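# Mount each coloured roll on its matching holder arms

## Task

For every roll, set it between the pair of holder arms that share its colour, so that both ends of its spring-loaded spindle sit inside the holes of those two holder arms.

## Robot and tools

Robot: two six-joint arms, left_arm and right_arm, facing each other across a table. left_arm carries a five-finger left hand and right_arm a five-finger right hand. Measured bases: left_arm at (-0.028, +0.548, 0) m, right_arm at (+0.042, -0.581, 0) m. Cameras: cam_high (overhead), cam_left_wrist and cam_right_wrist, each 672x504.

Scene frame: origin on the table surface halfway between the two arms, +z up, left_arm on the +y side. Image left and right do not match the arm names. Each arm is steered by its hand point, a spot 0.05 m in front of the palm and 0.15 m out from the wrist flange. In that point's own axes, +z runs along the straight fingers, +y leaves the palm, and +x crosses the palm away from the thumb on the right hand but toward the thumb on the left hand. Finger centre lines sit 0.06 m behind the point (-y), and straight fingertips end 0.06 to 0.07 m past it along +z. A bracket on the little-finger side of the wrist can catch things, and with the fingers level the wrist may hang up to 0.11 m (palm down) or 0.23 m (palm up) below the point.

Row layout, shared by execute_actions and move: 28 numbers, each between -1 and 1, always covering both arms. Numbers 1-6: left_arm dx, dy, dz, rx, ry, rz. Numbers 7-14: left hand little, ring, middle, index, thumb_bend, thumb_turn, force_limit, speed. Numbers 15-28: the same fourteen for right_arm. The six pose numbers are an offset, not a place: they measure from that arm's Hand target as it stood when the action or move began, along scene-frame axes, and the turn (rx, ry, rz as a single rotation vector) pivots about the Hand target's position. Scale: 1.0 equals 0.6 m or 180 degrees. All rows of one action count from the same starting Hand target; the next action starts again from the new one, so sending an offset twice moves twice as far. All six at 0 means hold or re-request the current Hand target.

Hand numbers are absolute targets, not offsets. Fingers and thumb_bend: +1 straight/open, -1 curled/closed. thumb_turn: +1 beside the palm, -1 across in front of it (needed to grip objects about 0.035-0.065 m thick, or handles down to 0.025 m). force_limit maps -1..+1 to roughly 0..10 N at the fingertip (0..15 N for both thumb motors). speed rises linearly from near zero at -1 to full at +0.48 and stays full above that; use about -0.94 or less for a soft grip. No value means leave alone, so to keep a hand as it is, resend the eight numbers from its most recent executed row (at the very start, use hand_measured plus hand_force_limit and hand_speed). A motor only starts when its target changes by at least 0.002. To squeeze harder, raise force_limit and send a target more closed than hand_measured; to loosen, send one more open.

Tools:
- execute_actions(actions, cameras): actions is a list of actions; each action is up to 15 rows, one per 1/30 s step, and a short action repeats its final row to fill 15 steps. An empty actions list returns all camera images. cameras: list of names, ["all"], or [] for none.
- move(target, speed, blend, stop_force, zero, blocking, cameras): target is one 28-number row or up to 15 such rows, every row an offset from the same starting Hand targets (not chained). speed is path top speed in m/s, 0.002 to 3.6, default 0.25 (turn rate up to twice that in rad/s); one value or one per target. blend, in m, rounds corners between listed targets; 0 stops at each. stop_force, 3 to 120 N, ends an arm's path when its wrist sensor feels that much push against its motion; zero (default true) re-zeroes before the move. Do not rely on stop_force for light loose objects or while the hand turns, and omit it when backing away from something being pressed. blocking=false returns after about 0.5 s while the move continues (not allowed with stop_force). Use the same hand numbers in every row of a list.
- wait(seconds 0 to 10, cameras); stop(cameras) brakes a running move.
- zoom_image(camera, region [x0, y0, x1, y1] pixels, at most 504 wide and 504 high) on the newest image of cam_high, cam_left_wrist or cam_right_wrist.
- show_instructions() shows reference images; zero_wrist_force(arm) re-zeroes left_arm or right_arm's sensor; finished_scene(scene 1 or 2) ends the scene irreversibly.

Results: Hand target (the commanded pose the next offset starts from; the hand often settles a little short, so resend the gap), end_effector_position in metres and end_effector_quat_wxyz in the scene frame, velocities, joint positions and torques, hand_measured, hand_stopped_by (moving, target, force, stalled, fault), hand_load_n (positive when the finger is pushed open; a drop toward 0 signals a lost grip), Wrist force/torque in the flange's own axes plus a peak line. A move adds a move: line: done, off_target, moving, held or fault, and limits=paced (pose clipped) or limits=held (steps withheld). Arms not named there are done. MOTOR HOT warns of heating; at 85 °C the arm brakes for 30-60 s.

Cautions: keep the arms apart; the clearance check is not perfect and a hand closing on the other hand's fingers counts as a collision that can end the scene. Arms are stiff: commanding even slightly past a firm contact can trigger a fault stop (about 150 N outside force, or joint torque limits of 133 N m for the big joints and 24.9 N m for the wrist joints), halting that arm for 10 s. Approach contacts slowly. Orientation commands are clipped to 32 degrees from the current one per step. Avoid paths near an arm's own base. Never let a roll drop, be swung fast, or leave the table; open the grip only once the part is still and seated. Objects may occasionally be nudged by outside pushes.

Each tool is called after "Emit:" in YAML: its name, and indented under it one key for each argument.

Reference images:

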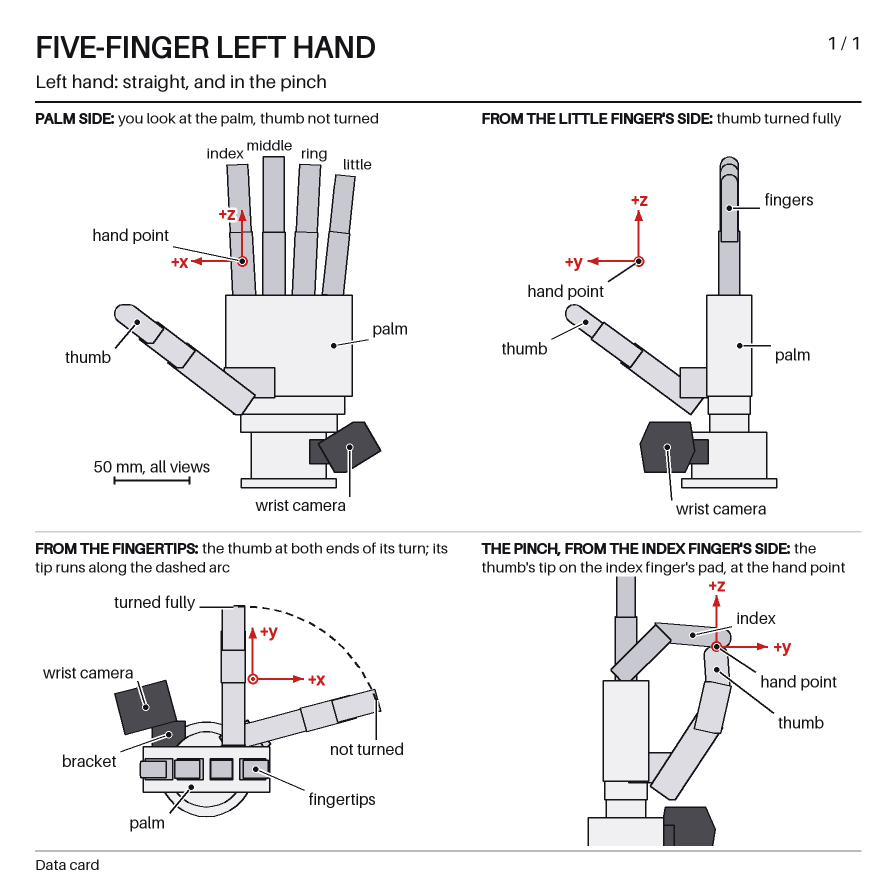

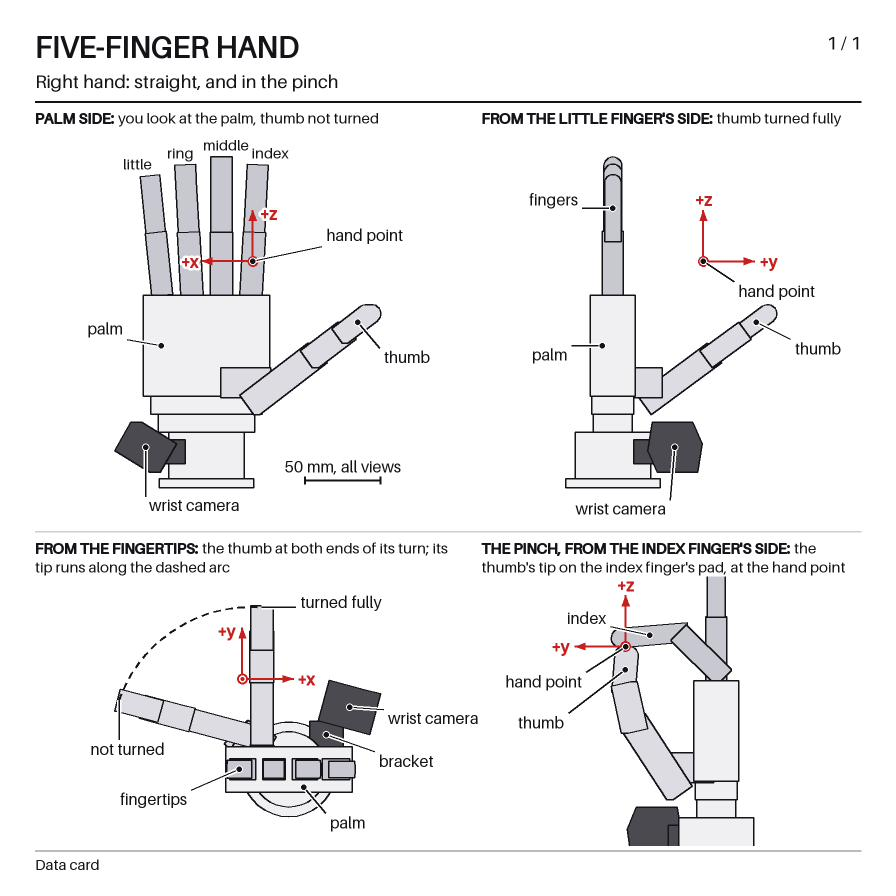

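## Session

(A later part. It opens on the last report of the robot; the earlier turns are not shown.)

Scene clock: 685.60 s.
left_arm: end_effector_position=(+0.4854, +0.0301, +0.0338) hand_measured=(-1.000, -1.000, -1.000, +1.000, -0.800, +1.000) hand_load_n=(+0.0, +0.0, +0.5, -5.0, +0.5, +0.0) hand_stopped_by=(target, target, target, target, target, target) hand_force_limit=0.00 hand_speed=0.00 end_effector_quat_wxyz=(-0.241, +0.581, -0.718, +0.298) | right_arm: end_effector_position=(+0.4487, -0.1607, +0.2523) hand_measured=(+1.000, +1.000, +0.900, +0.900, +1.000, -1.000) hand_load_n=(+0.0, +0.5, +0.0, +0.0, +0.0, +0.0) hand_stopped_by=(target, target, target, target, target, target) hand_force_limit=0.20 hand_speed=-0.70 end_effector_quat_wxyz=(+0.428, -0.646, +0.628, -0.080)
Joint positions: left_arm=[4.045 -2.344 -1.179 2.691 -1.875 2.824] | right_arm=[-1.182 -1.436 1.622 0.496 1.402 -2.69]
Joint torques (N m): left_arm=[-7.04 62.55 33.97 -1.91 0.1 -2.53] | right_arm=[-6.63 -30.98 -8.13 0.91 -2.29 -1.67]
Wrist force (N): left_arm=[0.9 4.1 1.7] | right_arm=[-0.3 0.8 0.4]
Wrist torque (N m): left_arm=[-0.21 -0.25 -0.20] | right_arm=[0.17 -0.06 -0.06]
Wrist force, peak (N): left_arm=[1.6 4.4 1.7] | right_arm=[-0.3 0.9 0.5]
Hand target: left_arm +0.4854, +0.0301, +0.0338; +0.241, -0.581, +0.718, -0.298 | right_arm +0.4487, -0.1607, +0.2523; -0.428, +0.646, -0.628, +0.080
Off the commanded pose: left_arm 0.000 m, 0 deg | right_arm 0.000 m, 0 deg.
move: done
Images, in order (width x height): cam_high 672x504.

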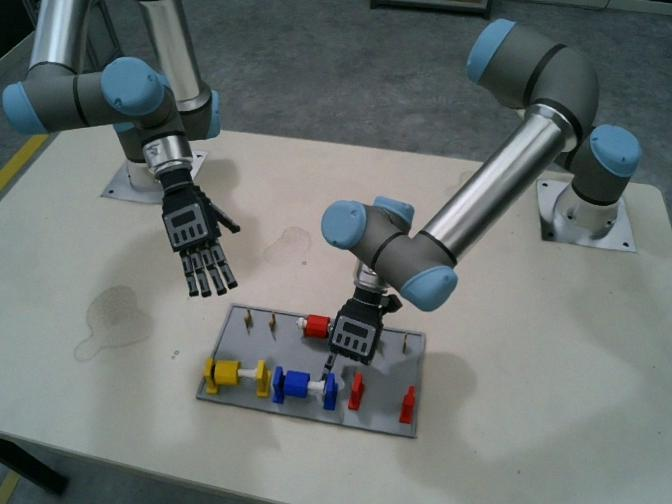

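Emit:
move:
  target: [-0.001,0,0.004,0,0,0,-1,-1,-1,1,-0.8,1,0,0,0,0,0,0,0,0,1,1,0.9,0.9,1.0,-1,0.2,-0.7]
  speed: 0.006
  stop_force: 8
  cameras: ["cam_high"]

Emit:
zoom_image:
  camera: "cam_high"
  region: [295, 362, 340, 402]

Scene clock: 688.73 s.
left_arm: end_effector_position=(+0.4848, +0.0301, +0.0362) hand_measured=(-1.000, -1.000, -1.000, +1.000, -0.800, +1.000) hand_load_n=(+0.0, +0.0, +0.0, -5.0, +0.0, +0.0) hand_stopped_by=(target, target, target, target, target, target) hand_force_limit=0.00 hand_speed=0.00 end_effector_quat_wxyz=(-0.241, +0.581, -0.718, +0.298) | right_arm: end_effector_position=(+0.4487, -0.1607, +0.2523) hand_measured=(+1.000, +1.000, +0.900, +0.900, +1.000, -1.000) hand_load_n=(+0.0, +0.0, -0.5, +0.0, +0.0, -0.5) hand_stopped_by=(target, target, target, target, target, target) hand_force_limit=0.20 hand_speed=-0.70 end_effector_quat_wxyz=(+0.428, -0.646, +0.628, -0.080)
Joint positions: left_arm=[4.044 -2.341 -1.179 2.687 -1.875 2.824] | right_arm=[-1.182 -1.436 1.622 0.496 1.402 -2.69]
Joint torques (N m): left_arm=[-12.2 61.8 33.1 -1.65 -2 -2.54] | right_arm=[-9.39 -31.92 -6.69 0.45 -2.35 -1.39]
Wrist force (N): left_arm=[-0.1 3.9 0.4] | right_arm=[0.1 0.6 0.4]
Wrist torque (N m): left_arm=[-0.13 -0.30 -0.16] | right_arm=[0.15 -0.11 -0.04]
Wrist force, peak (N): left_arm=[0.9 4.5 1.8] | right_arm=[-0.3 1.1 0.5]
Hand target: left_arm +0.4848, +0.0301, +0.0362; +0.241, -0.581, +0.718, -0.298 | right_arm +0.4487, -0.1607, +0.2523; -0.428, +0.646, -0.628, +0.080
Off the commanded pose: left_arm 0.000 m, 0 deg | right_arm 0.000 m, 0 deg.
move: done
Images, in order (width x height): cam_high 672x504.

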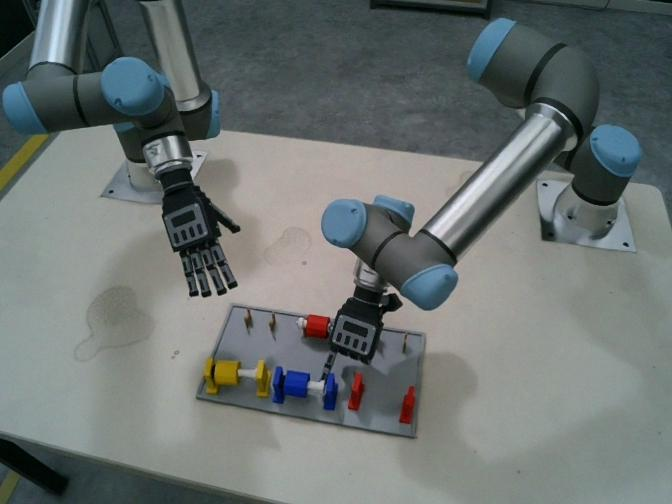

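Scaled by 11.200 from the camera's 672x504 image, which has a finer 960x720 frame.

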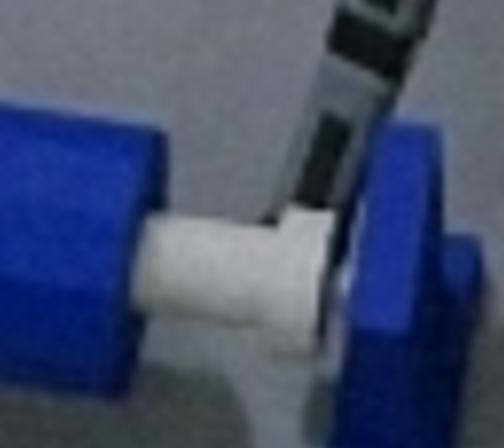

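Emit:
move:
  target:
    - [-0.03,0,-0.002,0,0,0,-1,-1,-1,1,-0.8,1,0,0,0,0,0,0,0,0,1,1,0.9,0.9,1.0,-1,0.2,-0.7]
    - [-0.03,0.0,0.1,0,0,0,-1,-1,-1,1,-0.8,1,0,0,0,0,0,0,0,0,1,1,0.9,0.9,1.0,-1,0.2,-0.7]
    - [-0.03,0.2,0.2,0,0,-0.1,-1,-1,-1,1,-0.8,1,0,0,0,0,0,0,0,0,1,1,0.9,0.9,1.0,-1,0.2,-0.7]
  speed: 0.08
  cameras: ["cam_high"]

Emit:
zoom_image:
  camera: "cam_high"
  region: [268, 354, 348, 414]

Scene clock: 695.20 s.
left_arm: end_effector_position=(+0.4668, +0.1501, +0.1562) hand_measured=(-1.000, -1.000, -1.000, +1.000, -0.800, +1.000) hand_load_n=(+0.0, +0.0, +0.0, +0.0, +0.0, +0.0) hand_stopped_by=(target, target, target, target, target, target) hand_force_limit=0.00 hand_speed=0.00 end_effector_quat_wxyz=(-0.192, +0.461, -0.800, +0.332) | right_arm: end_effector_position=(+0.4487, -0.1607, +0.2523) hand_measured=(+1.000, +1.000, +0.900, +0.900, +1.000, -1.000) hand_load_n=(+0.0, +0.0, +0.0, -0.5, +0.0, +0.0) hand_stopped_by=(target, target, target, target, target, target) hand_force_limit=0.20 hand_speed=-0.70 end_effector_quat_wxyz=(+0.428, -0.646, +0.628, -0.080)
Joint positions: left_arm=[4.305 -1.988 -1.425 2.624 -1.474 3.24] | right_arm=[-1.182 -1.436 1.622 0.496 1.402 -2.69]
Joint torques (N m): left_arm=[12.2 47.98 7.8 -2.44 1.26 2.68] | right_arm=[-8.23 -31.67 -7.93 0.07 -1.98 -1.28]
Wrist force (N): left_arm=[1.2 0.0 0.1] | right_arm=[-0.4 0.8 0.0]
Wrist torque (N m): left_arm=[0.03 -0.20 -0.15] | right_arm=[0.19 -0.04 -0.07]
Wrist force, peak (N): left_arm=[-0.1 4.3 0.6] | right_arm=[-0.5 0.9 0.4]
Hand target: left_arm +0.4668, +0.1501, +0.1562; +0.192, -0.461, +0.800, -0.332 | right_arm +0.4487, -0.1607, +0.2523; -0.428, +0.646, -0.628, +0.080
Off the commanded pose: left_arm 0.000 m, 0 deg | right_arm 0.000 m, 0 deg.
move: done
Images, in order (width x height): cam_high 672x504.

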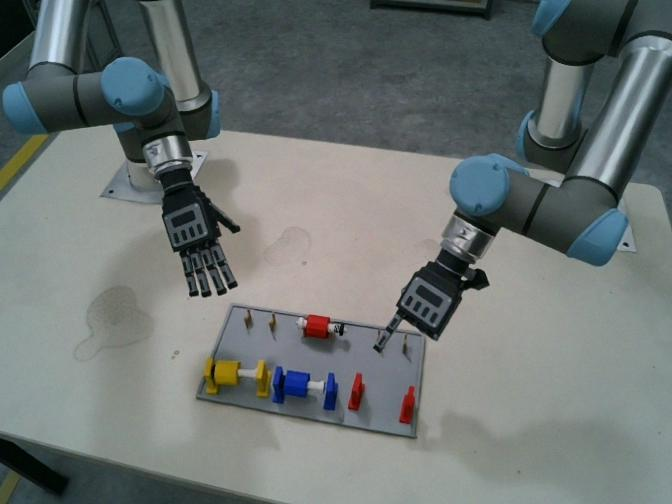

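Scaled by 6.300 from the camera's 672x504 image, which has a finer 960x720 frame.

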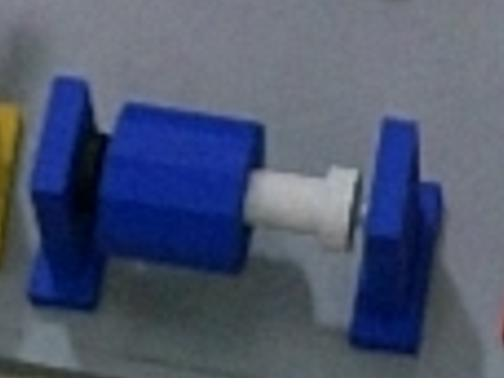

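Emit:
execute_actions:
  actions: []
  cameras: ["all"]

Scene clock: 696.53 s.
left_arm: end_effector_position=(+0.4668, +0.1501, +0.1562) hand_measured=(-1.000, -1.000, -1.000, +1.000, -0.800, +1.000) hand_load_n=(+0.0, +0.0, +0.5, +0.0, +0.0, +0.0) hand_stopped_by=(target, target, target, target, target, target) hand_force_limit=0.00 hand_speed=0.00 end_effector_quat_wxyz=(-0.192, +0.461, -0.800, +0.332) | right_arm: end_effector_position=(+0.4487, -0.1607, +0.2523) hand_measured=(+1.000, +1.000, +0.900, +0.900, +1.000, -1.000) hand_load_n=(+0.0, +0.0, +0.0, +0.0, +0.0, +0.0) hand_stopped_by=(target, target, target, target, target, target) hand_force_limit=0.20 hand_speed=-0.70 end_effector_quat_wxyz=(+0.428, -0.646, +0.628, -0.080)
Joint positions: left_arm=[4.305 -1.988 -1.425 2.624 -1.473 3.24] | right_arm=[-1.182 -1.436 1.622 0.496 1.402 -2.69]
Joint velocities: within noise
Joint torques (N m): left_arm=[13.25 47.75 7.46 -2.44 1.51 2.37] | right_arm=[-8.1 -33.16 -7.13 0.11 -2.23 -1.52]
Wrist force (N): left_arm=[1.1 0.0 0.0] | right_arm=[-0.1 0.6 0.1]
Wrist torque (N m): left_arm=[0.04 -0.19 -0.15] | right_arm=[0.16 -0.08 -0.05]
Wrist force, peak (N): left_arm=[1.2 -0.1 0.1] | right_arm=[-0.4 1.0 0.3]
Hand target: left_arm +0.4668, +0.1501, +0.1562; +0.192, -0.461, +0.800, -0.332 | right_arm +0.4487, -0.1607, +0.2523; -0.428, +0.646, -0.628, +0.080
Off the commanded pose: left_arm 0.000 m, 0 deg | right_arm 0.000 m, 0 deg.

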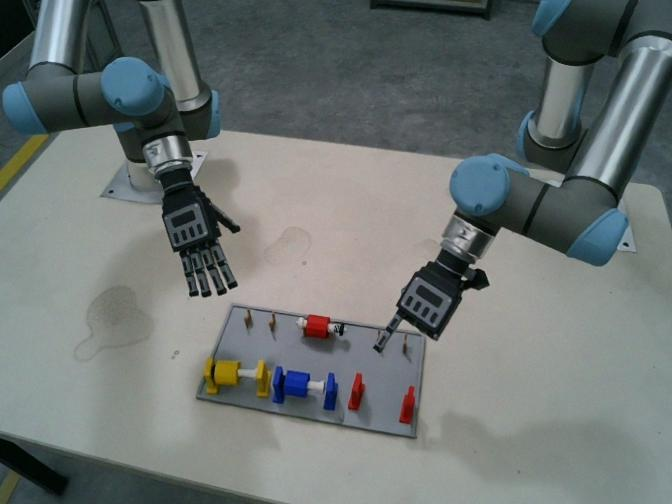

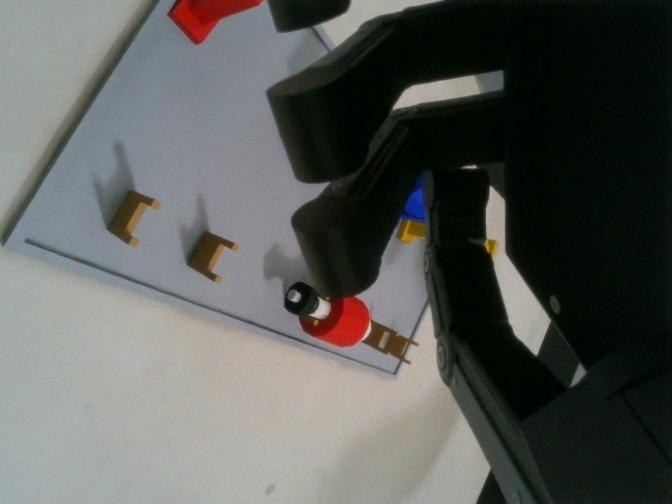

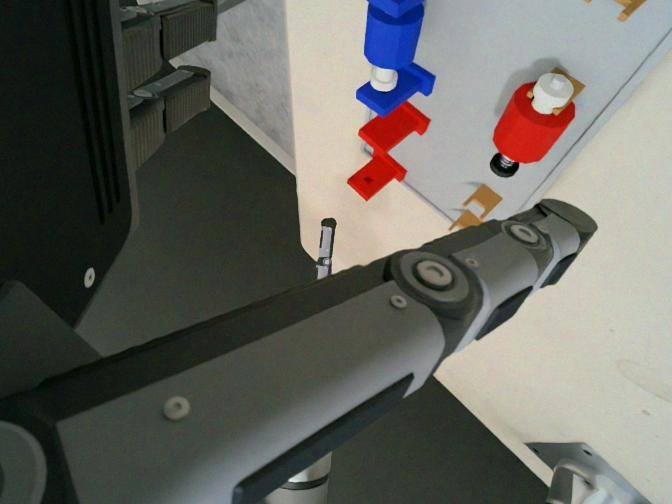

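Emit:
zoom_image:
  camera: "cam_high"
  region: [258, 344, 358, 424]

Emit:
zoom_image:
  camera: "cam_high"
  region: [195, 340, 275, 404]

Scaled by 5.040 from the camera's 672x504 image, which has a finer 960x720 frame.

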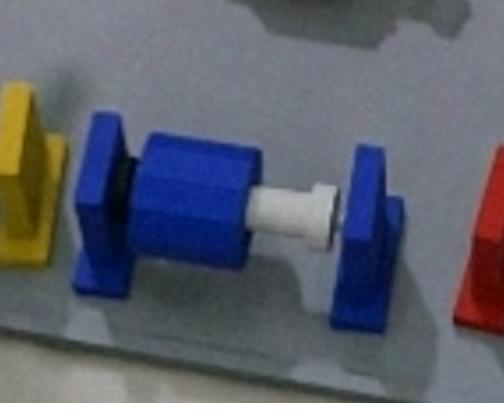

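Scaled by 6.300 from the camera's 672x504 image, which has a finer 960x720 frame.

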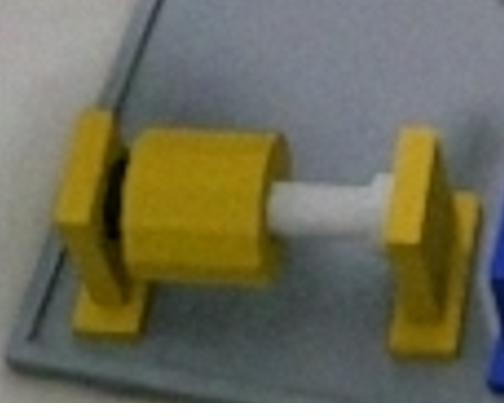

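Emit:
move:
  target: [0,0,0,0,0,0,-1,-1,-1,1,-0.8,1,0,0, 0.1317,0.2165,-0.2240,-0.1207,-0.0196,-0.0351,1,1,0.9,0.9,1.0,-1,0.2,-0.7]
  speed: 0.15
  cameras: ["cam_high","cam_right_wrist"]

Scene clock: 700.83 s.
left_arm: end_effector_position=(+0.4668, +0.1501, +0.1562) hand_measured=(-1.000, -1.000, -1.000, +1.000, -0.800, +1.000) hand_load_n=(+0.0, +0.0, +0.0, +0.0, +0.0, +0.0) hand_stopped_by=(target, target, target, target, target, target) hand_force_limit=0.00 hand_speed=0.00 end_effector_quat_wxyz=(-0.192, +0.461, -0.800, +0.332) | right_arm: end_effector_position=(+0.5277, -0.0309, +0.1179) hand_measured=(+1.000, +1.000, +0.900, +0.900, +1.000, -1.000) hand_load_n=(+0.0, -0.5, +0.0, +0.0, +0.0, +0.0) hand_stopped_by=(target, target, target, target, target, target) hand_force_limit=0.20 hand_speed=-0.70 end_effector_quat_wxyz=(+0.312, -0.677, +0.622, -0.239)
Joint positions: left_arm=[4.305 -1.988 -1.425 2.624 -1.473 3.24] | right_arm=[-0.858 -0.851 1.067 0.627 1.959 -2.651]
Joint torques (N m): left_arm=[13.34 48.9 8.27 -2.36 1.21 2.54] | right_arm=[10.66 -37.54 -34.97 1.96 2.69 1.58]
Wrist force (N): left_arm=[1.0 -0.2 0.2] | right_arm=[0.0 1.1 0.0]
Wrist torque (N m): left_arm=[0.00 -0.15 -0.15] | right_arm=[0.20 -0.01 -0.20]
Wrist force, peak (N): left_arm=[1.3 -0.2 0.1] | right_arm=[-0.7 1.3 0.4]
Hand target: left_arm +0.4668, +0.1501, +0.1562; +0.192, -0.461, +0.800, -0.332 | right_arm +0.5277, -0.0308, +0.1179; -0.312, +0.677, -0.622, +0.240
Off the commanded pose: left_arm 0.000 m, 0 deg | right_arm 0.000 m, 0 deg.
move: done
Images, in order (width x height): cam_high 672x504, cam_right_wrist 672x504.

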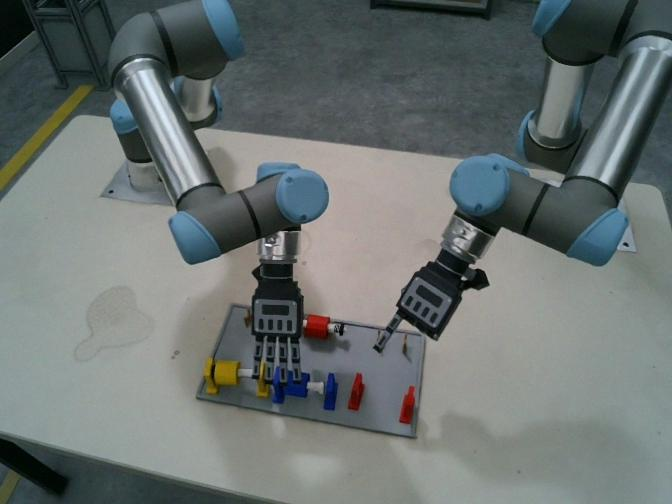

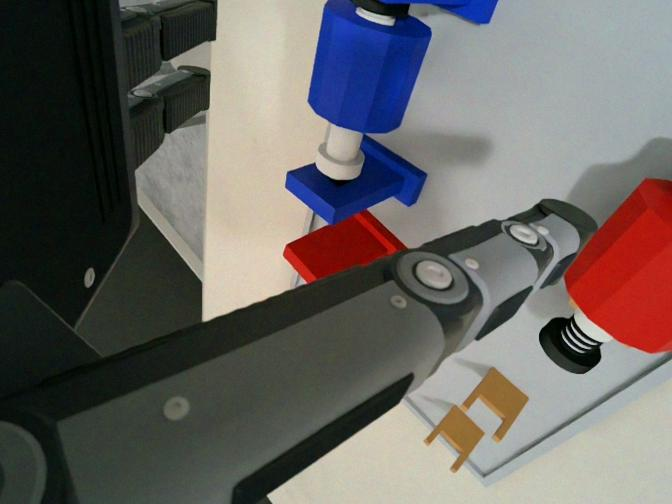

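Emit:
zoom_image:
  camera: "cam_right_wrist"
  region: [280, 110, 430, 230]

Scaled by 3.360 from the camera's 672x504 image, which has a finer 960x720 frame.

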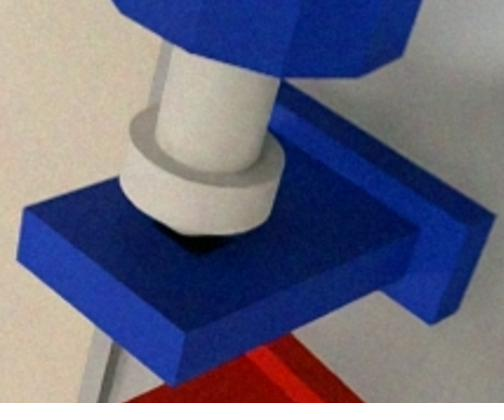

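Emit:
zoom_image:
  camera: "cam_right_wrist"
  region: [310, 145, 370, 193]

Scaled by 8.400 from the camera's 672x504 image, which has a finer 960x720 frame.

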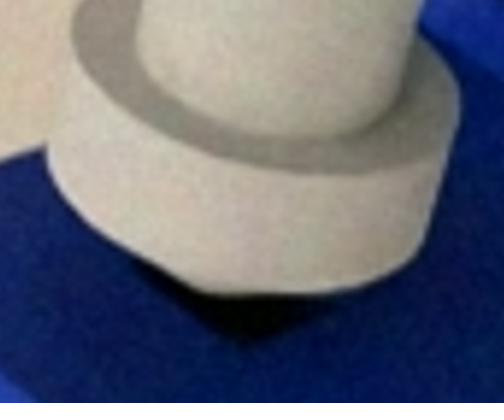

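Emit:
move:
  target: [0,0,0,0,0,0,-1,-1,-1,1,-0.8,1,0,0, 0,0,0.1,0,0,0,1,1,0.9,0.9,1.0,-1,0.2,-0.7]
  speed: 0.2
  cameras: ["cam_right_wrist"]

Scene clock: 703.63 s.
left_arm: end_effector_position=(+0.4668, +0.1501, +0.1562) hand_measured=(-1.000, -1.000, -1.000, +1.000, -0.800, +1.000) hand_load_n=(+0.0, +0.0, +0.0, +0.0, +0.0, +0.0) hand_stopped_by=(target, target, target, target, target, target) hand_force_limit=0.00 hand_speed=0.00 end_effector_quat_wxyz=(-0.192, +0.461, -0.800, +0.332) | right_arm: end_effector_position=(+0.5277, -0.0308, +0.1778) hand_measured=(+1.000, +1.000, +0.900, +0.900, +1.000, -1.000) hand_load_n=(+0.0, -0.5, +0.0, -0.5, +0.0, +0.0) hand_stopped_by=(target, target, target, target, target, target) hand_force_limit=0.20 hand_speed=-0.70 end_effector_quat_wxyz=(+0.312, -0.677, +0.622, -0.239)
Joint positions: left_arm=[4.305 -1.988 -1.425 2.624 -1.473 3.24] | right_arm=[-0.858 -0.876 0.953 0.764 1.959 -2.651]
Joint torques (N m): left_arm=[12.88 48.08 7.75 -2.19 1.26 2.53] | right_arm=[1.02 -36.08 -33.68 1.99 2.83 1.52]
Wrist force (N): left_arm=[1.0 0.1 0.0] | right_arm=[-0.2 0.6 -0.2]
Wrist torque (N m): left_arm=[0.05 -0.17 -0.15] | right_arm=[0.15 0.02 -0.21]
Wrist force, peak (N): left_arm=[1.3 -0.1 0.1] | right_arm=[0.2 1.8 0.5]
Hand target: left_arm +0.4668, +0.1501, +0.1562; +0.192, -0.461, +0.800, -0.332 | right_arm +0.5277, -0.0308, +0.1779; -0.312, +0.677, -0.622, +0.240
Off the commanded pose: left_arm 0.000 m, 0 deg | right_arm 0.000 m, 0 deg.
move: done
Images, in order (width x height): cam_right_wrist 672x504.

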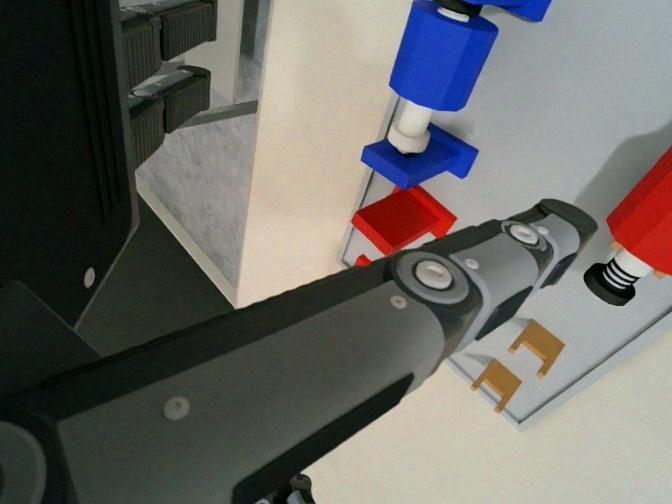

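Emit:
move:
  target: [0,0,0,0,0,0,-1,-1,-1,1,-0.8,1,0,0, -0.05,0.06,0.03,0,0,0,1,1,0.9,0.9,1.0,-1,0.2,-0.7]
  speed: 0.2
  cameras: ["cam_right_wrist"]

Scene clock: 704.90 s.
left_arm: end_effector_position=(+0.4668, +0.1501, +0.1562) hand_measured=(-1.000, -1.000, -1.000, +1.000, -0.800, +1.000) hand_load_n=(+0.0, +0.0, +0.0, +0.0, +0.0, +0.0) hand_stopped_by=(target, target, target, target, target, target) hand_force_limit=0.00 hand_speed=0.00 end_effector_quat_wxyz=(-0.192, +0.461, -0.800, +0.332) | right_arm: end_effector_position=(+0.4977, +0.0051, +0.1959) hand_measured=(+1.000, +1.000, +0.900, +0.900, +1.000, -1.000) hand_load_n=(+0.0, +0.0, +0.0, +0.0, +0.0, +0.0) hand_stopped_by=(target, target, target, target, target, target) hand_force_limit=0.20 hand_speed=-0.70 end_effector_quat_wxyz=(+0.312, -0.677, +0.622, -0.240)
Joint positions: left_arm=[4.305 -1.988 -1.425 2.624 -1.473 3.24] | right_arm=[-0.779 -0.831 0.837 0.863 2.011 -2.586]
Joint torques (N m): left_arm=[12.6 48.11 8.11 -2.11 1.46 2.48] | right_arm=[10.01 -37.06 -34.5 2.53 2.78 1.42]
Wrist force (N): left_arm=[1.0 0.0 0.2] | right_arm=[-0.4 0.7 0.5]
Wrist torque (N m): left_arm=[0.04 -0.16 -0.16] | right_arm=[0.12 0.05 -0.24]
Wrist force, peak (N): left_arm=[1.4 0.1 0.2] | right_arm=[-0.9 0.9 0.0]
Hand target: left_arm +0.4668, +0.1501, +0.1562; +0.192, -0.461, +0.800, -0.332 | right_arm +0.4977, +0.0052, +0.1959; -0.312, +0.677, -0.622, +0.240
Off the commanded pose: left_arm 0.000 m, 0 deg | right_arm 0.000 m, 0 deg.
move: done
Images, in order (width x height): cam_right_wrist 672x504.

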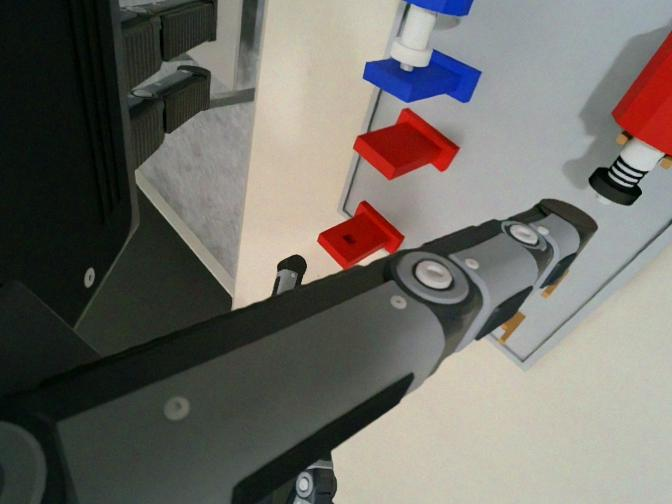

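Emit:
zoom_image:
  camera: "cam_right_wrist"
  region: [310, 195, 410, 275]

Emit:
zoom_image:
  camera: "cam_right_wrist"
  region: [355, 0, 485, 104]

Scaled by 5.040 from the camera's 672x504 image, which has a finer 960x720 frame.

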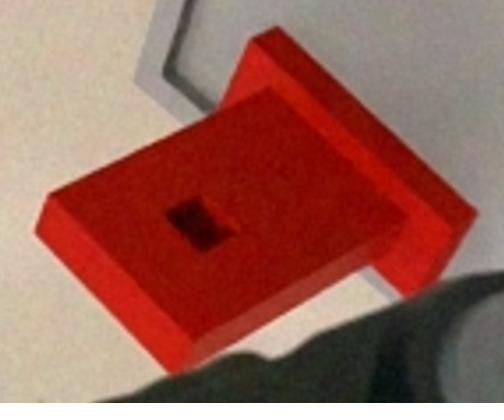

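Scaled by 3.877 from the camera's 672x504 image, which has a finer 960x720 frame.

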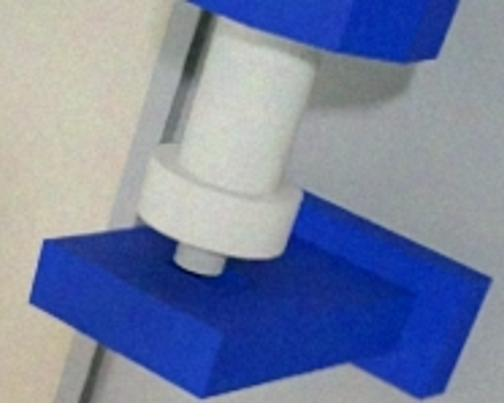

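Emit:
zoom_image:
  camera: "cam_right_wrist"
  region: [383, 40, 443, 88]

Scaled by 8.400 from the camera's 672x504 image, which has a finer 960x720 frame.

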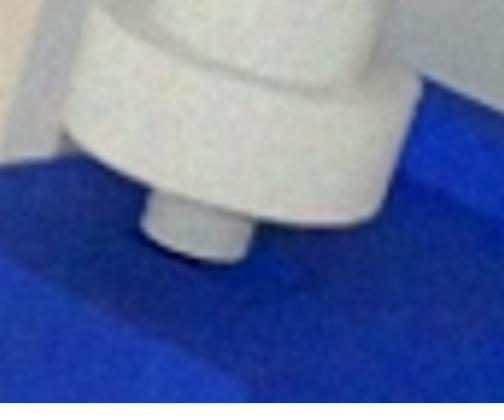

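Emit:
move:
  target: [0,0,0,0,0,0,-1,-1,-1,1,-0.8,1,0,0, 0.05,-0.06,-0.13,0,0,0,1,1,0.9,0.9,1.0,-1,0.2,-0.7]
  speed: 0.15

Emit:
move:
  target: [0,0,0,0,0,0,-1,-1,-1,1,-0.8,1,0,0, 0.0938,0.0163,-0.0907,0,0,0,1,1,0.9,0.9,1.0,-1,0.2,-0.7]
  speed: 0.05
  stop_force: 6
  cameras: ["cam_high","cam_right_wrist"]

Scene clock: 709.93 s.
left_arm: end_effector_position=(+0.4668, +0.1501, +0.1562) hand_measured=(-1.000, -1.000, -1.000, +1.000, -0.800, +1.000) hand_load_n=(+0.0, +0.0, +0.0, +0.0, +0.0, +0.0) hand_stopped_by=(target, target, target, target, target, target) hand_force_limit=0.00 hand_speed=0.00 end_effector_quat_wxyz=(-0.192, +0.461, -0.800, +0.332) | right_arm: end_effector_position=(+0.5277, -0.0308, +0.1179) hand_measured=(+1.000, +1.000, +0.900, +0.900, +1.000, -1.000) hand_load_n=(+0.0, +0.0, +0.0, +0.0, +0.0, +0.0) hand_stopped_by=(target, target, target, target, target, target) hand_force_limit=0.20 hand_speed=-0.70 end_effector_quat_wxyz=(+0.312, -0.677, +0.622, -0.240)
Joint positions: left_arm=[4.305 -1.988 -1.425 2.624 -1.473 3.24] | right_arm=[-0.858 -0.851 1.066 0.627 1.96 -2.651]
Joint torques (N m): left_arm=[12.9 47.21 8.64 -2.03 1.36 2.18] | right_arm=[-7.55 -52.72 -4.73 -0.68 -1.78 -1.79]
Wrist force (N): left_arm=[1.1 0.0 0.3] | right_arm=[-0.1 1.1 0.2]
Wrist torque (N m): left_arm=[0.02 -0.16 -0.15] | right_arm=[0.20 0.00 -0.06]
Wrist force, peak (N): left_arm=[1.3 0.0 0.1] | right_arm=[0.3 1.4 0.8]
Hand target: left_arm +0.4668, +0.1501, +0.1562; +0.192, -0.461, +0.800, -0.332 | right_arm +0.5277, -0.0308, +0.1179; -0.312, +0.677, -0.622, +0.240
Off the commanded pose: left_arm 0.000 m, 0 deg | right_arm 0.000 m, 0 deg.
move: done

Scene clock: 712.53 s.
left_arm: end_effector_position=(+0.4668, +0.1501, +0.1562) hand_measured=(-1.000, -1.000, -1.000, +1.000, -0.800, +1.000) hand_load_n=(+0.0, +0.0, +0.0, +0.0, +0.0, +0.0) hand_stopped_by=(target, target, target, target, target, target) hand_force_limit=0.00 hand_speed=0.00 end_effector_quat_wxyz=(-0.192, +0.461, -0.800, +0.332) | right_arm: end_effector_position=(+0.5840, -0.0211, +0.0635) hand_measured=(+1.000, +1.000, +0.900, +0.900, +1.000, -1.000) hand_load_n=(+0.0, +0.0, -0.5, +0.0, +0.0, +0.0) hand_stopped_by=(target, target, target, target, target, target) hand_force_limit=0.20 hand_speed=-0.70 end_effector_quat_wxyz=(+0.312, -0.677, +0.622, -0.240)
Joint positions: left_arm=[4.305 -1.988 -1.425 2.624 -1.473 3.24] | right_arm=[-0.905 -0.703 0.94 0.591 1.928 -2.688]
Joint torques (N m): left_arm=[13.32 47.12 7.48 -2.09 1.45 2.32] | right_arm=[-8.24 -39.23 -34.01 2.28 -1.95 -1.76]
Wrist force (N): left_arm=[1.0 -0.1 0.2] | right_arm=[0.0 1.0 0.3]
Wrist torque (N m): left_arm=[0.02 -0.17 -0.15] | right_arm=[0.13 -0.02 -0.05]
Wrist force, peak (N): left_arm=[1.3 -0.2 0.3] | right_arm=[-0.1 1.4 -0.1]
Hand target: left_arm +0.4668, +0.1501, +0.1562; +0.192, -0.461, +0.800, -0.332 | right_arm +0.5840, -0.0211, +0.0635; -0.312, +0.677, -0.622, +0.240
Off the commanded pose: left_arm 0.000 m, 0 deg | right_arm 0.000 m, 0 deg.
move: done
Images, in order (width x height): cam_high 672x504, cam_right_wrist 672x504.

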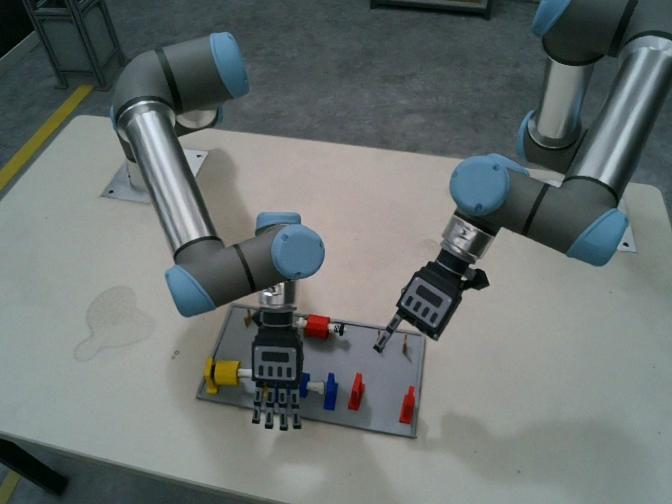

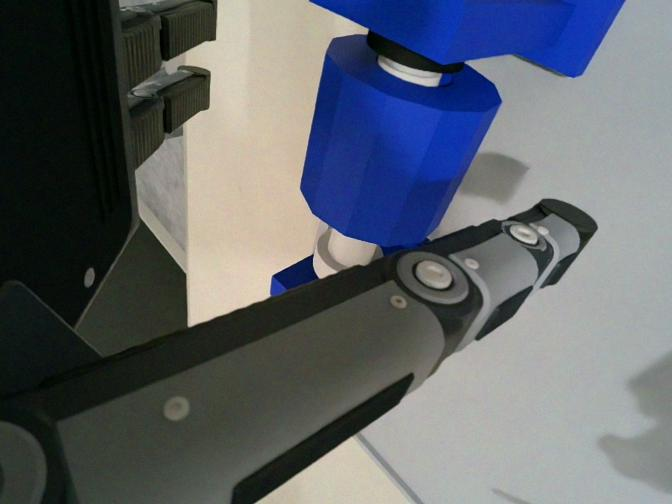

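Emit:
execute_actions:
  actions:
    - [[0,0,0,0,0,0,-1,-1,-1,1,-0.8,1,0,0,0,0,0,0,0,0,1,1,0.2,0.2,0.6,-1,-0.6,-0.5]]

Emit:
wait:
  seconds: 1.0

Emit:
execute_actions:
  actions:
    - [[0,0,0,0,0,0,-1,-1,-1,1,-0.8,1,0,0,0,0,0,0,0,0,1,1,-0.3,-0.3,-0.1,-1,-0.6,-0.94]]

Emit:
wait:
  seconds: 4.0
  cameras: ["cam_high","cam_right_wrist"]

Scene clock: 713.67 s.
left_arm: end_effector_position=(+0.4668, +0.1501, +0.1562) hand_measured=(-1.000, -1.000, -1.000, +1.000, -0.800, +1.000) hand_load_n=(+0.5, +0.0, +0.0, +0.0, +0.0, +0.0) hand_stopped_by=(target, target, target, target, target, target) hand_force_limit=0.00 hand_speed=0.00 end_effector_quat_wxyz=(-0.192, +0.461, -0.800, +0.332) | right_arm: end_effector_position=(+0.5840, -0.0211, +0.0635) hand_measured=(+1.000, +1.000, +0.200, +0.200, +0.600, -1.000) hand_load_n=(+0.0, +0.0, +0.0, +0.0, +0.0, +0.0) hand_stopped_by=(target, target, target, target, target, target) hand_force_limit=-0.60 hand_speed=-0.50 end_effector_quat_wxyz=(+0.312, -0.677, +0.622, -0.240)
Joint positions: left_arm=[4.305 -1.988 -1.425 2.624 -1.473 3.24] | right_arm=[-0.905 -0.703 0.94 0.591 1.928 -2.688]
Joint torques (N m): left_arm=[12.84 47.11 7.32 -1.95 1.18 2.31] | right_arm=[-7.41 -39.98 -33.07 1.23 -1.2 -1.57]
Wrist force (N): left_arm=[1.1 0.0 0.1] | right_arm=[-0.3 0.4 0.2]
Wrist torque (N m): left_arm=[0.03 -0.18 -0.15] | right_arm=[0.06 0.02 -0.07]
Wrist force, peak (N): left_arm=[1.3 0.1 0.2] | right_arm=[-0.3 1.4 0.5]
Hand target: left_arm +0.4668, +0.1501, +0.1562; +0.192, -0.461, +0.800, -0.332 | right_arm +0.5840, -0.0211, +0.0635; -0.312, +0.677, -0.622, +0.240
Off the commanded pose: left_arm 0.000 m, 0 deg | right_arm 0.000 m, 0 deg.
Step readings (end_effector_position of left_arm | right_arm):
0: (+0.4668, +0.1501, +0.1562) | (+0.5840, -0.0211, +0.0635)
1: (+0.4668, +0.1501, +0.1562) | (+0.5840, -0.0211, +0.0635)
2: (+0.4668, +0.1501, +0.1562) | (+0.5840, -0.0211, +0.0635)
4: (+0.4668, +0.1501, +0.1562) | (+0.5840, -0.0211, +0.0635)
8: (+0.4668, +0.1501, +0.1562) | (+0.5840, -0.0211, +0.0635)
15: (+0.4668, +0.1501, +0.1562) | (+0.5840, -0.0211, +0.0635)

Scene clock: 714.67 s.
left_arm: end_effector_position=(+0.4668, +0.1501, +0.1562) hand_measured=(-1.000, -1.000, -1.000, +1.000, -0.800, +1.000) hand_load_n=(+0.0, +0.0, +0.0, +0.0, +0.0, +0.0) hand_stopped_by=(target, target, target, target, target, target) hand_force_limit=0.00 hand_speed=0.00 end_effector_quat_wxyz=(-0.192, +0.461, -0.800, +0.332) | right_arm: end_effector_position=(+0.5840, -0.0211, +0.0635) hand_measured=(+1.000, +1.000, +0.200, +0.200, +0.600, -1.000) hand_load_n=(+0.0, +0.0, +0.0, +0.0, +0.0, +0.0) hand_stopped_by=(target, target, target, target, target, target) hand_force_limit=-0.60 hand_speed=-0.50 end_effector_quat_wxyz=(+0.312, -0.677, +0.622, -0.240)
Joint positions: left_arm=[4.305 -1.988 -1.425 2.624 -1.473 3.24] | right_arm=[-0.905 -0.703 0.94 0.591 1.928 -2.688]
Joint torques (N m): left_arm=[13.01 48.2 7.04 -1.85 1.33 2.33] | right_arm=[-7.62 -40.5 -32.01 0.11 -0.34 -1.29]
Wrist force (N): left_arm=[1.1 -0.1 0.3] | right_arm=[-0.3 0.7 0.4]
Wrist torque (N m): left_arm=[0.01 -0.17 -0.14] | right_arm=[0.08 0.01 -0.08]
Wrist force, peak (N): left_arm=[1.3 -0.1 0.1] | right_arm=[-0.1 1.2 0.2]
Hand target: left_arm +0.4668, +0.1501, +0.1562; +0.192, -0.461, +0.800, -0.332 | right_arm +0.5840, -0.0211, +0.0635; -0.312, +0.677, -0.622, +0.240
Off the commanded pose: left_arm 0.000 m, 0 deg | right_arm 0.000 m, 0 deg.
wait: 1.00 s; at rest by 0.17 s

Scene clock: 715.37 s.
left_arm: end_effector_position=(+0.4668, +0.1501, +0.1562) hand_measured=(-1.000, -1.000, -1.000, +1.000, -0.800, +1.000) hand_load_n=(+0.0, +0.0, +0.0, +0.0, +0.0, +0.0) hand_stopped_by=(target, target, target, target, target, target) hand_force_limit=0.00 hand_speed=0.00 end_effector_quat_wxyz=(-0.192, +0.461, -0.800, +0.332) | right_arm: end_effector_position=(+0.5840, -0.0211, +0.0635) hand_measured=(+1.000, +1.000, +0.134, +0.134, +0.568, -1.000) hand_load_n=(+0.0, +0.0, +2.0, +1.5, +3.0, -1.0) hand_stopped_by=(target, target, force, force, force, target) hand_force_limit=-0.60 hand_speed=-0.94 end_effector_quat_wxyz=(+0.312, -0.677, +0.622, -0.240)
Joint positions: left_arm=[4.305 -1.988 -1.425 2.624 -1.473 3.24] | right_arm=[-0.905 -0.703 0.94 0.591 1.928 -2.688]
Joint torques (N m): left_arm=[13.57 47.86 7.58 -1.8 1.25 2.2] | right_arm=[-8.41 -40.44 -29.12 -0.63 0.02 -1.55]
Wrist force (N): left_arm=[1.1 -0.2 0.1] | right_arm=[0.0 0.7 0.5]
Wrist torque (N m): left_arm=[0.01 -0.17 -0.15] | right_arm=[0.09 -0.03 -0.06]
Wrist force, peak (N): left_arm=[1.1 -0.2 0.3] | right_arm=[0.1 1.3 0.1]
Hand target: left_arm +0.4668, +0.1501, +0.1562; +0.192, -0.461, +0.800, -0.332 | right_arm +0.5840, -0.0211, +0.0635; -0.312, +0.677, -0.622, +0.240
Off the commanded pose: left_arm 0.000 m, 0 deg | right_arm 0.000 m, 0 deg.
Step readings (end_effector_position of left_arm | right_arm):
0: (+0.4668, +0.1501, +0.1562) | (+0.5840, -0.0211, +0.0635)
1: (+0.4668, +0.1501, +0.1562) | (+0.5840, -0.0211, +0.0635)
2: (+0.4668, +0.1501, +0.1562) | (+0.5840, -0.0211, +0.0635)
4: (+0.4668, +0.1501, +0.1562) | (+0.5840, -0.0211, +0.0635)
8: (+0.4668, +0.1501, +0.1562) | (+0.5840, -0.0211, +0.0635)
15: (+0.4668, +0.1501, +0.1562) | (+0.5840, -0.0211, +0.0635)

Scene clock: 719.37 s.
left_arm: end_effector_position=(+0.4668, +0.1501, +0.1562) hand_measured=(-1.000, -1.000, -1.000, +1.000, -0.800, +1.000) hand_load_n=(+0.0, +0.0, +0.5, +0.0, +0.0, +0.0) hand_stopped_by=(target, target, target, target, target, target) hand_force_limit=0.00 hand_speed=0.00 end_effector_quat_wxyz=(-0.192, +0.461, -0.800, +0.332) | right_arm: end_effector_position=(+0.5840, -0.0211, +0.0635) hand_measured=(+1.000, +1.000, +0.134, +0.134, +0.568, -1.000) hand_load_n=(-0.5, +0.0, +2.0, +2.0, +3.0, -0.5) hand_stopped_by=(target, target, force, force, force, target) hand_force_limit=-0.60 hand_speed=-0.94 end_effector_quat_wxyz=(+0.312, -0.677, +0.622, -0.240)
Joint positions: left_arm=[4.305 -1.988 -1.425 2.624 -1.473 3.24] | right_arm=[-0.905 -0.703 0.94 0.591 1.928 -2.688]
Joint torques (N m): left_arm=[12.44 47.8 7.94 -1.78 1.37 2.35] | right_arm=[-6.75 -40.99 -24.84 -0.62 2.56 -1.14]
Wrist force (N): left_arm=[1.2 0.0 0.0] | right_arm=[-0.3 0.8 0.5]
Wrist torque (N m): left_arm=[0.05 -0.20 -0.15] | right_arm=[0.11 0.01 -0.06]
Wrist force, peak (N): left_arm=[1.3 -0.1 0.0] | right_arm=[-0.2 1.1 0.6]
Hand target: left_arm +0.4668, +0.1501, +0.1562; +0.192, -0.461, +0.800, -0.332 | right_arm +0.5840, -0.0211, +0.0635; -0.312, +0.677, -0.622, +0.240
Off the commanded pose: left_arm 0.000 m, 0 deg | right_arm 0.000 m, 0 deg.
wait: 4.00 s; at rest by 0.17 s
Images, in order (width x height): cam_high 672x504, cam_right_wrist 672x504.

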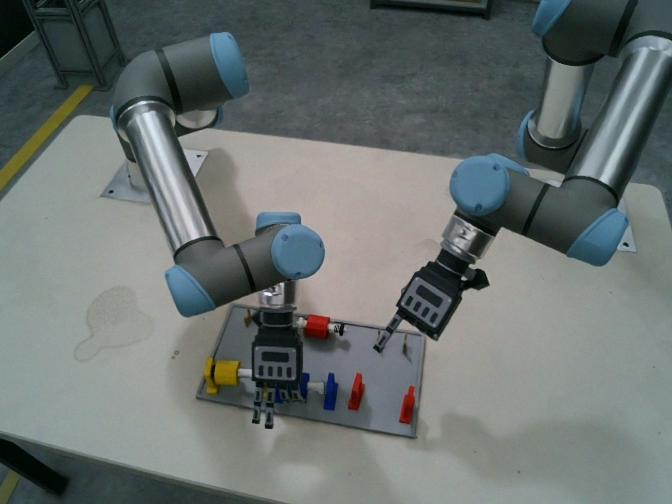

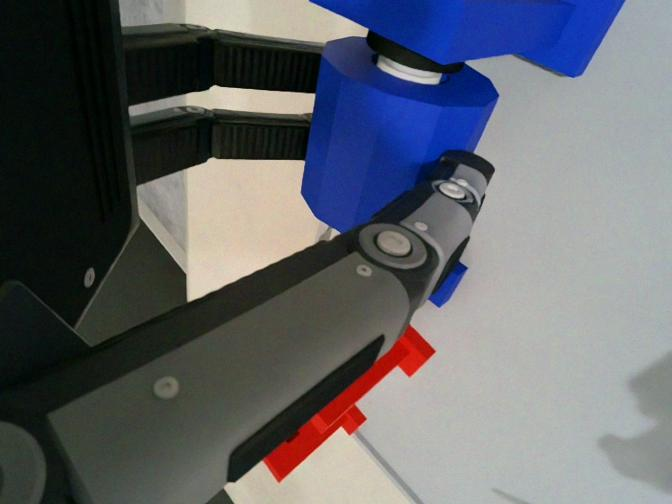

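Emit:
execute_actions:
  actions:
    - [[0,0,0,0,0,0,-1,-1,-1,1,-0.8,1,0,0,0,0,0,0,0,0,1,1,-0.35,-0.35,-0.15,-1,0.1,-0.95]]

Emit:
wait:
  seconds: 2.0
  cameras: ["cam_high","cam_right_wrist"]

Emit:
zoom_image:
  camera: "cam_high"
  region: [258, 344, 358, 424]

Scene clock: 720.27 s.
left_arm: end_effector_position=(+0.4668, +0.1501, +0.1562) hand_measured=(-1.000, -1.000, -1.000, +1.000, -0.800, +1.000) hand_load_n=(+0.0, +0.0, +0.0, -0.5, +0.0, +0.0) hand_stopped_by=(target, target, target, target, target, target) hand_force_limit=0.00 hand_speed=0.00 end_effector_quat_wxyz=(-0.192, +0.461, -0.800, +0.332) | right_arm: end_effector_position=(+0.5840, -0.0211, +0.0635) hand_measured=(+1.000, +1.000, +0.120, +0.116, +0.564, -1.000) hand_load_n=(+0.0, +0.0, +5.0, +5.5, +8.0, -1.5) hand_stopped_by=(target, target, force, force, force, target) hand_force_limit=0.10 hand_speed=-0.95 end_effector_quat_wxyz=(+0.312, -0.677, +0.622, -0.240)
Joint positions: left_arm=[4.305 -1.988 -1.425 2.624 -1.473 3.24] | right_arm=[-0.905 -0.703 0.94 0.591 1.928 -2.688]
Joint torques (N m): left_arm=[12.42 49.16 7.62 -1.66 1.35 2.03] | right_arm=[-7.3 -41.93 -23.63 0.2 2.25 -1.2]
Wrist force (N): left_arm=[1.1 -0.1 0.1] | right_arm=[-0.5 -0.4 0.6]
Wrist torque (N m): left_arm=[0.02 -0.17 -0.15] | right_arm=[0.06 0.02 -0.07]
Wrist force, peak (N): left_arm=[1.3 0.0 0.2] | right_arm=[-0.2 0.9 0.5]
Hand target: left_arm +0.4668, +0.1501, +0.1562; +0.192, -0.461, +0.800, -0.332 | right_arm +0.5840, -0.0211, +0.0635; -0.312, +0.677, -0.622, +0.240
Off the commanded pose: left_arm 0.000 m, 0 deg | right_arm 0.000 m, 0 deg.
Step readings (end_effector_position of left_arm | right_arm):
0: (+0.4668, +0.1501, +0.1562) | (+0.5840, -0.0211, +0.0635)
1: (+0.4668, +0.1501, +0.1562) | (+0.5840, -0.0211, +0.0635)
2: (+0.4668, +0.1501, +0.1562) | (+0.5840, -0.0211, +0.0635)
4: (+0.4668, +0.1501, +0.1562) | (+0.5840, -0.0211, +0.0635)
8: (+0.4668, +0.1501, +0.1562) | (+0.5840, -0.0211, +0.0635)
15: (+0.4668, +0.1501, +0.1562) | (+0.5840, -0.0211, +0.0635)

Scene clock: 722.27 s.
left_arm: end_effector_position=(+0.4668, +0.1501, +0.1562) hand_measured=(-1.000, -1.000, -1.000, +1.000, -0.800, +1.000) hand_load_n=(+0.0, +0.0, +0.0, +0.5, +0.0, +0.0) hand_stopped_by=(target, target, target, target, target, target) hand_force_limit=0.00 hand_speed=0.00 end_effector_quat_wxyz=(-0.192, +0.461, -0.800, +0.332) | right_arm: end_effector_position=(+0.5840, -0.0211, +0.0635) hand_measured=(+1.000, +1.000, +0.120, +0.116, +0.564, -1.000) hand_load_n=(+0.0, +0.0, +5.0, +5.0, +8.0, -2.0) hand_stopped_by=(target, target, force, force, force, target) hand_force_limit=0.10 hand_speed=-0.95 end_effector_quat_wxyz=(+0.312, -0.677, +0.622, -0.240)
Joint positions: left_arm=[4.305 -1.988 -1.425 2.624 -1.473 3.24] | right_arm=[-0.905 -0.703 0.94 0.591 1.928 -2.688]
Joint torques (N m): left_arm=[12.22 47.02 7.9 -1.63 1.26 2.21] | right_arm=[-6.85 -41.56 -19.84 1.66 2.13 -1.1]
Wrist force (N): left_arm=[1.0 0.0 0.2] | right_arm=[-0.1 0.0 0.2]
Wrist torque (N m): left_arm=[0.04 -0.16 -0.16] | right_arm=[0.14 -0.03 -0.04]
Wrist force, peak (N): left_arm=[1.3 0.2 0.3] | right_arm=[-0.3 -0.4 0.9]
Hand target: left_arm +0.4668, +0.1501, +0.1562; +0.192, -0.461, +0.800, -0.332 | right_arm +0.5840, -0.0211, +0.0635; -0.312, +0.677, -0.622, +0.240
Off the commanded pose: left_arm 0.000 m, 0 deg | right_arm 0.000 m, 0 deg.
wait: 2.00 s; at rest by 0.17 s
Images, in order (width x height): cam_high 672x504, cam_right_wrist 672x504.

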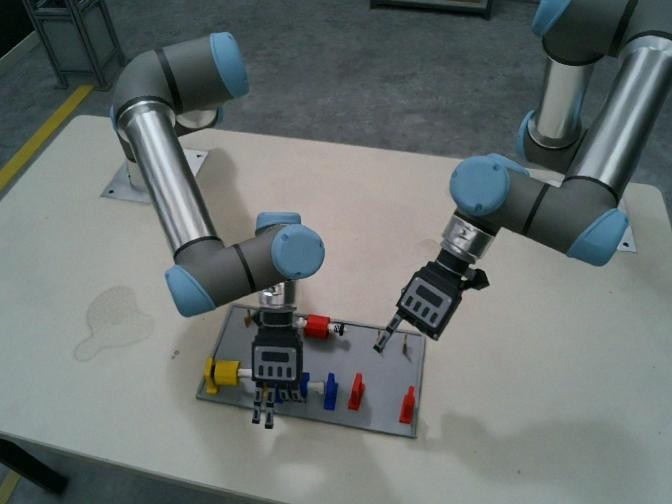

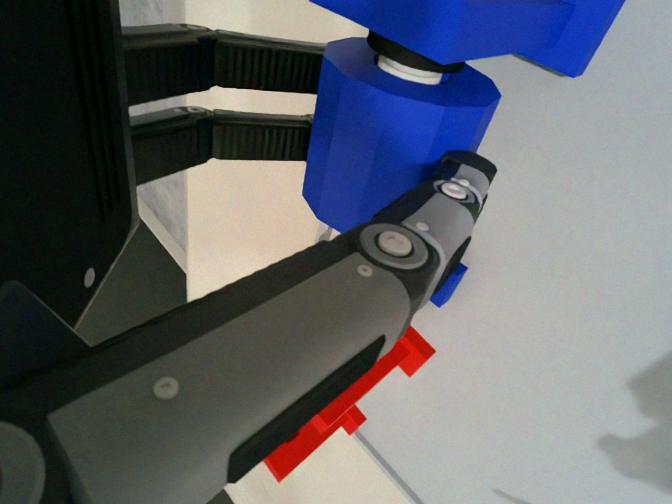

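Scaled by 5.040 from the camera's 672x504 image, which has a finer 960x720 frame.

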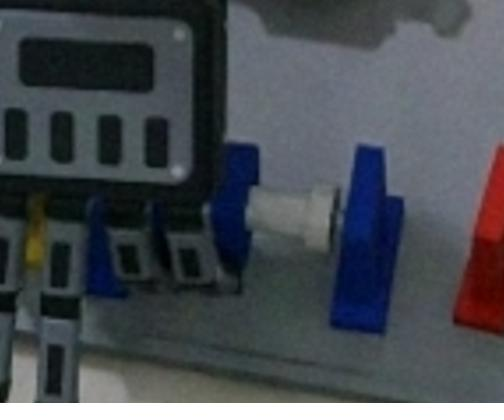

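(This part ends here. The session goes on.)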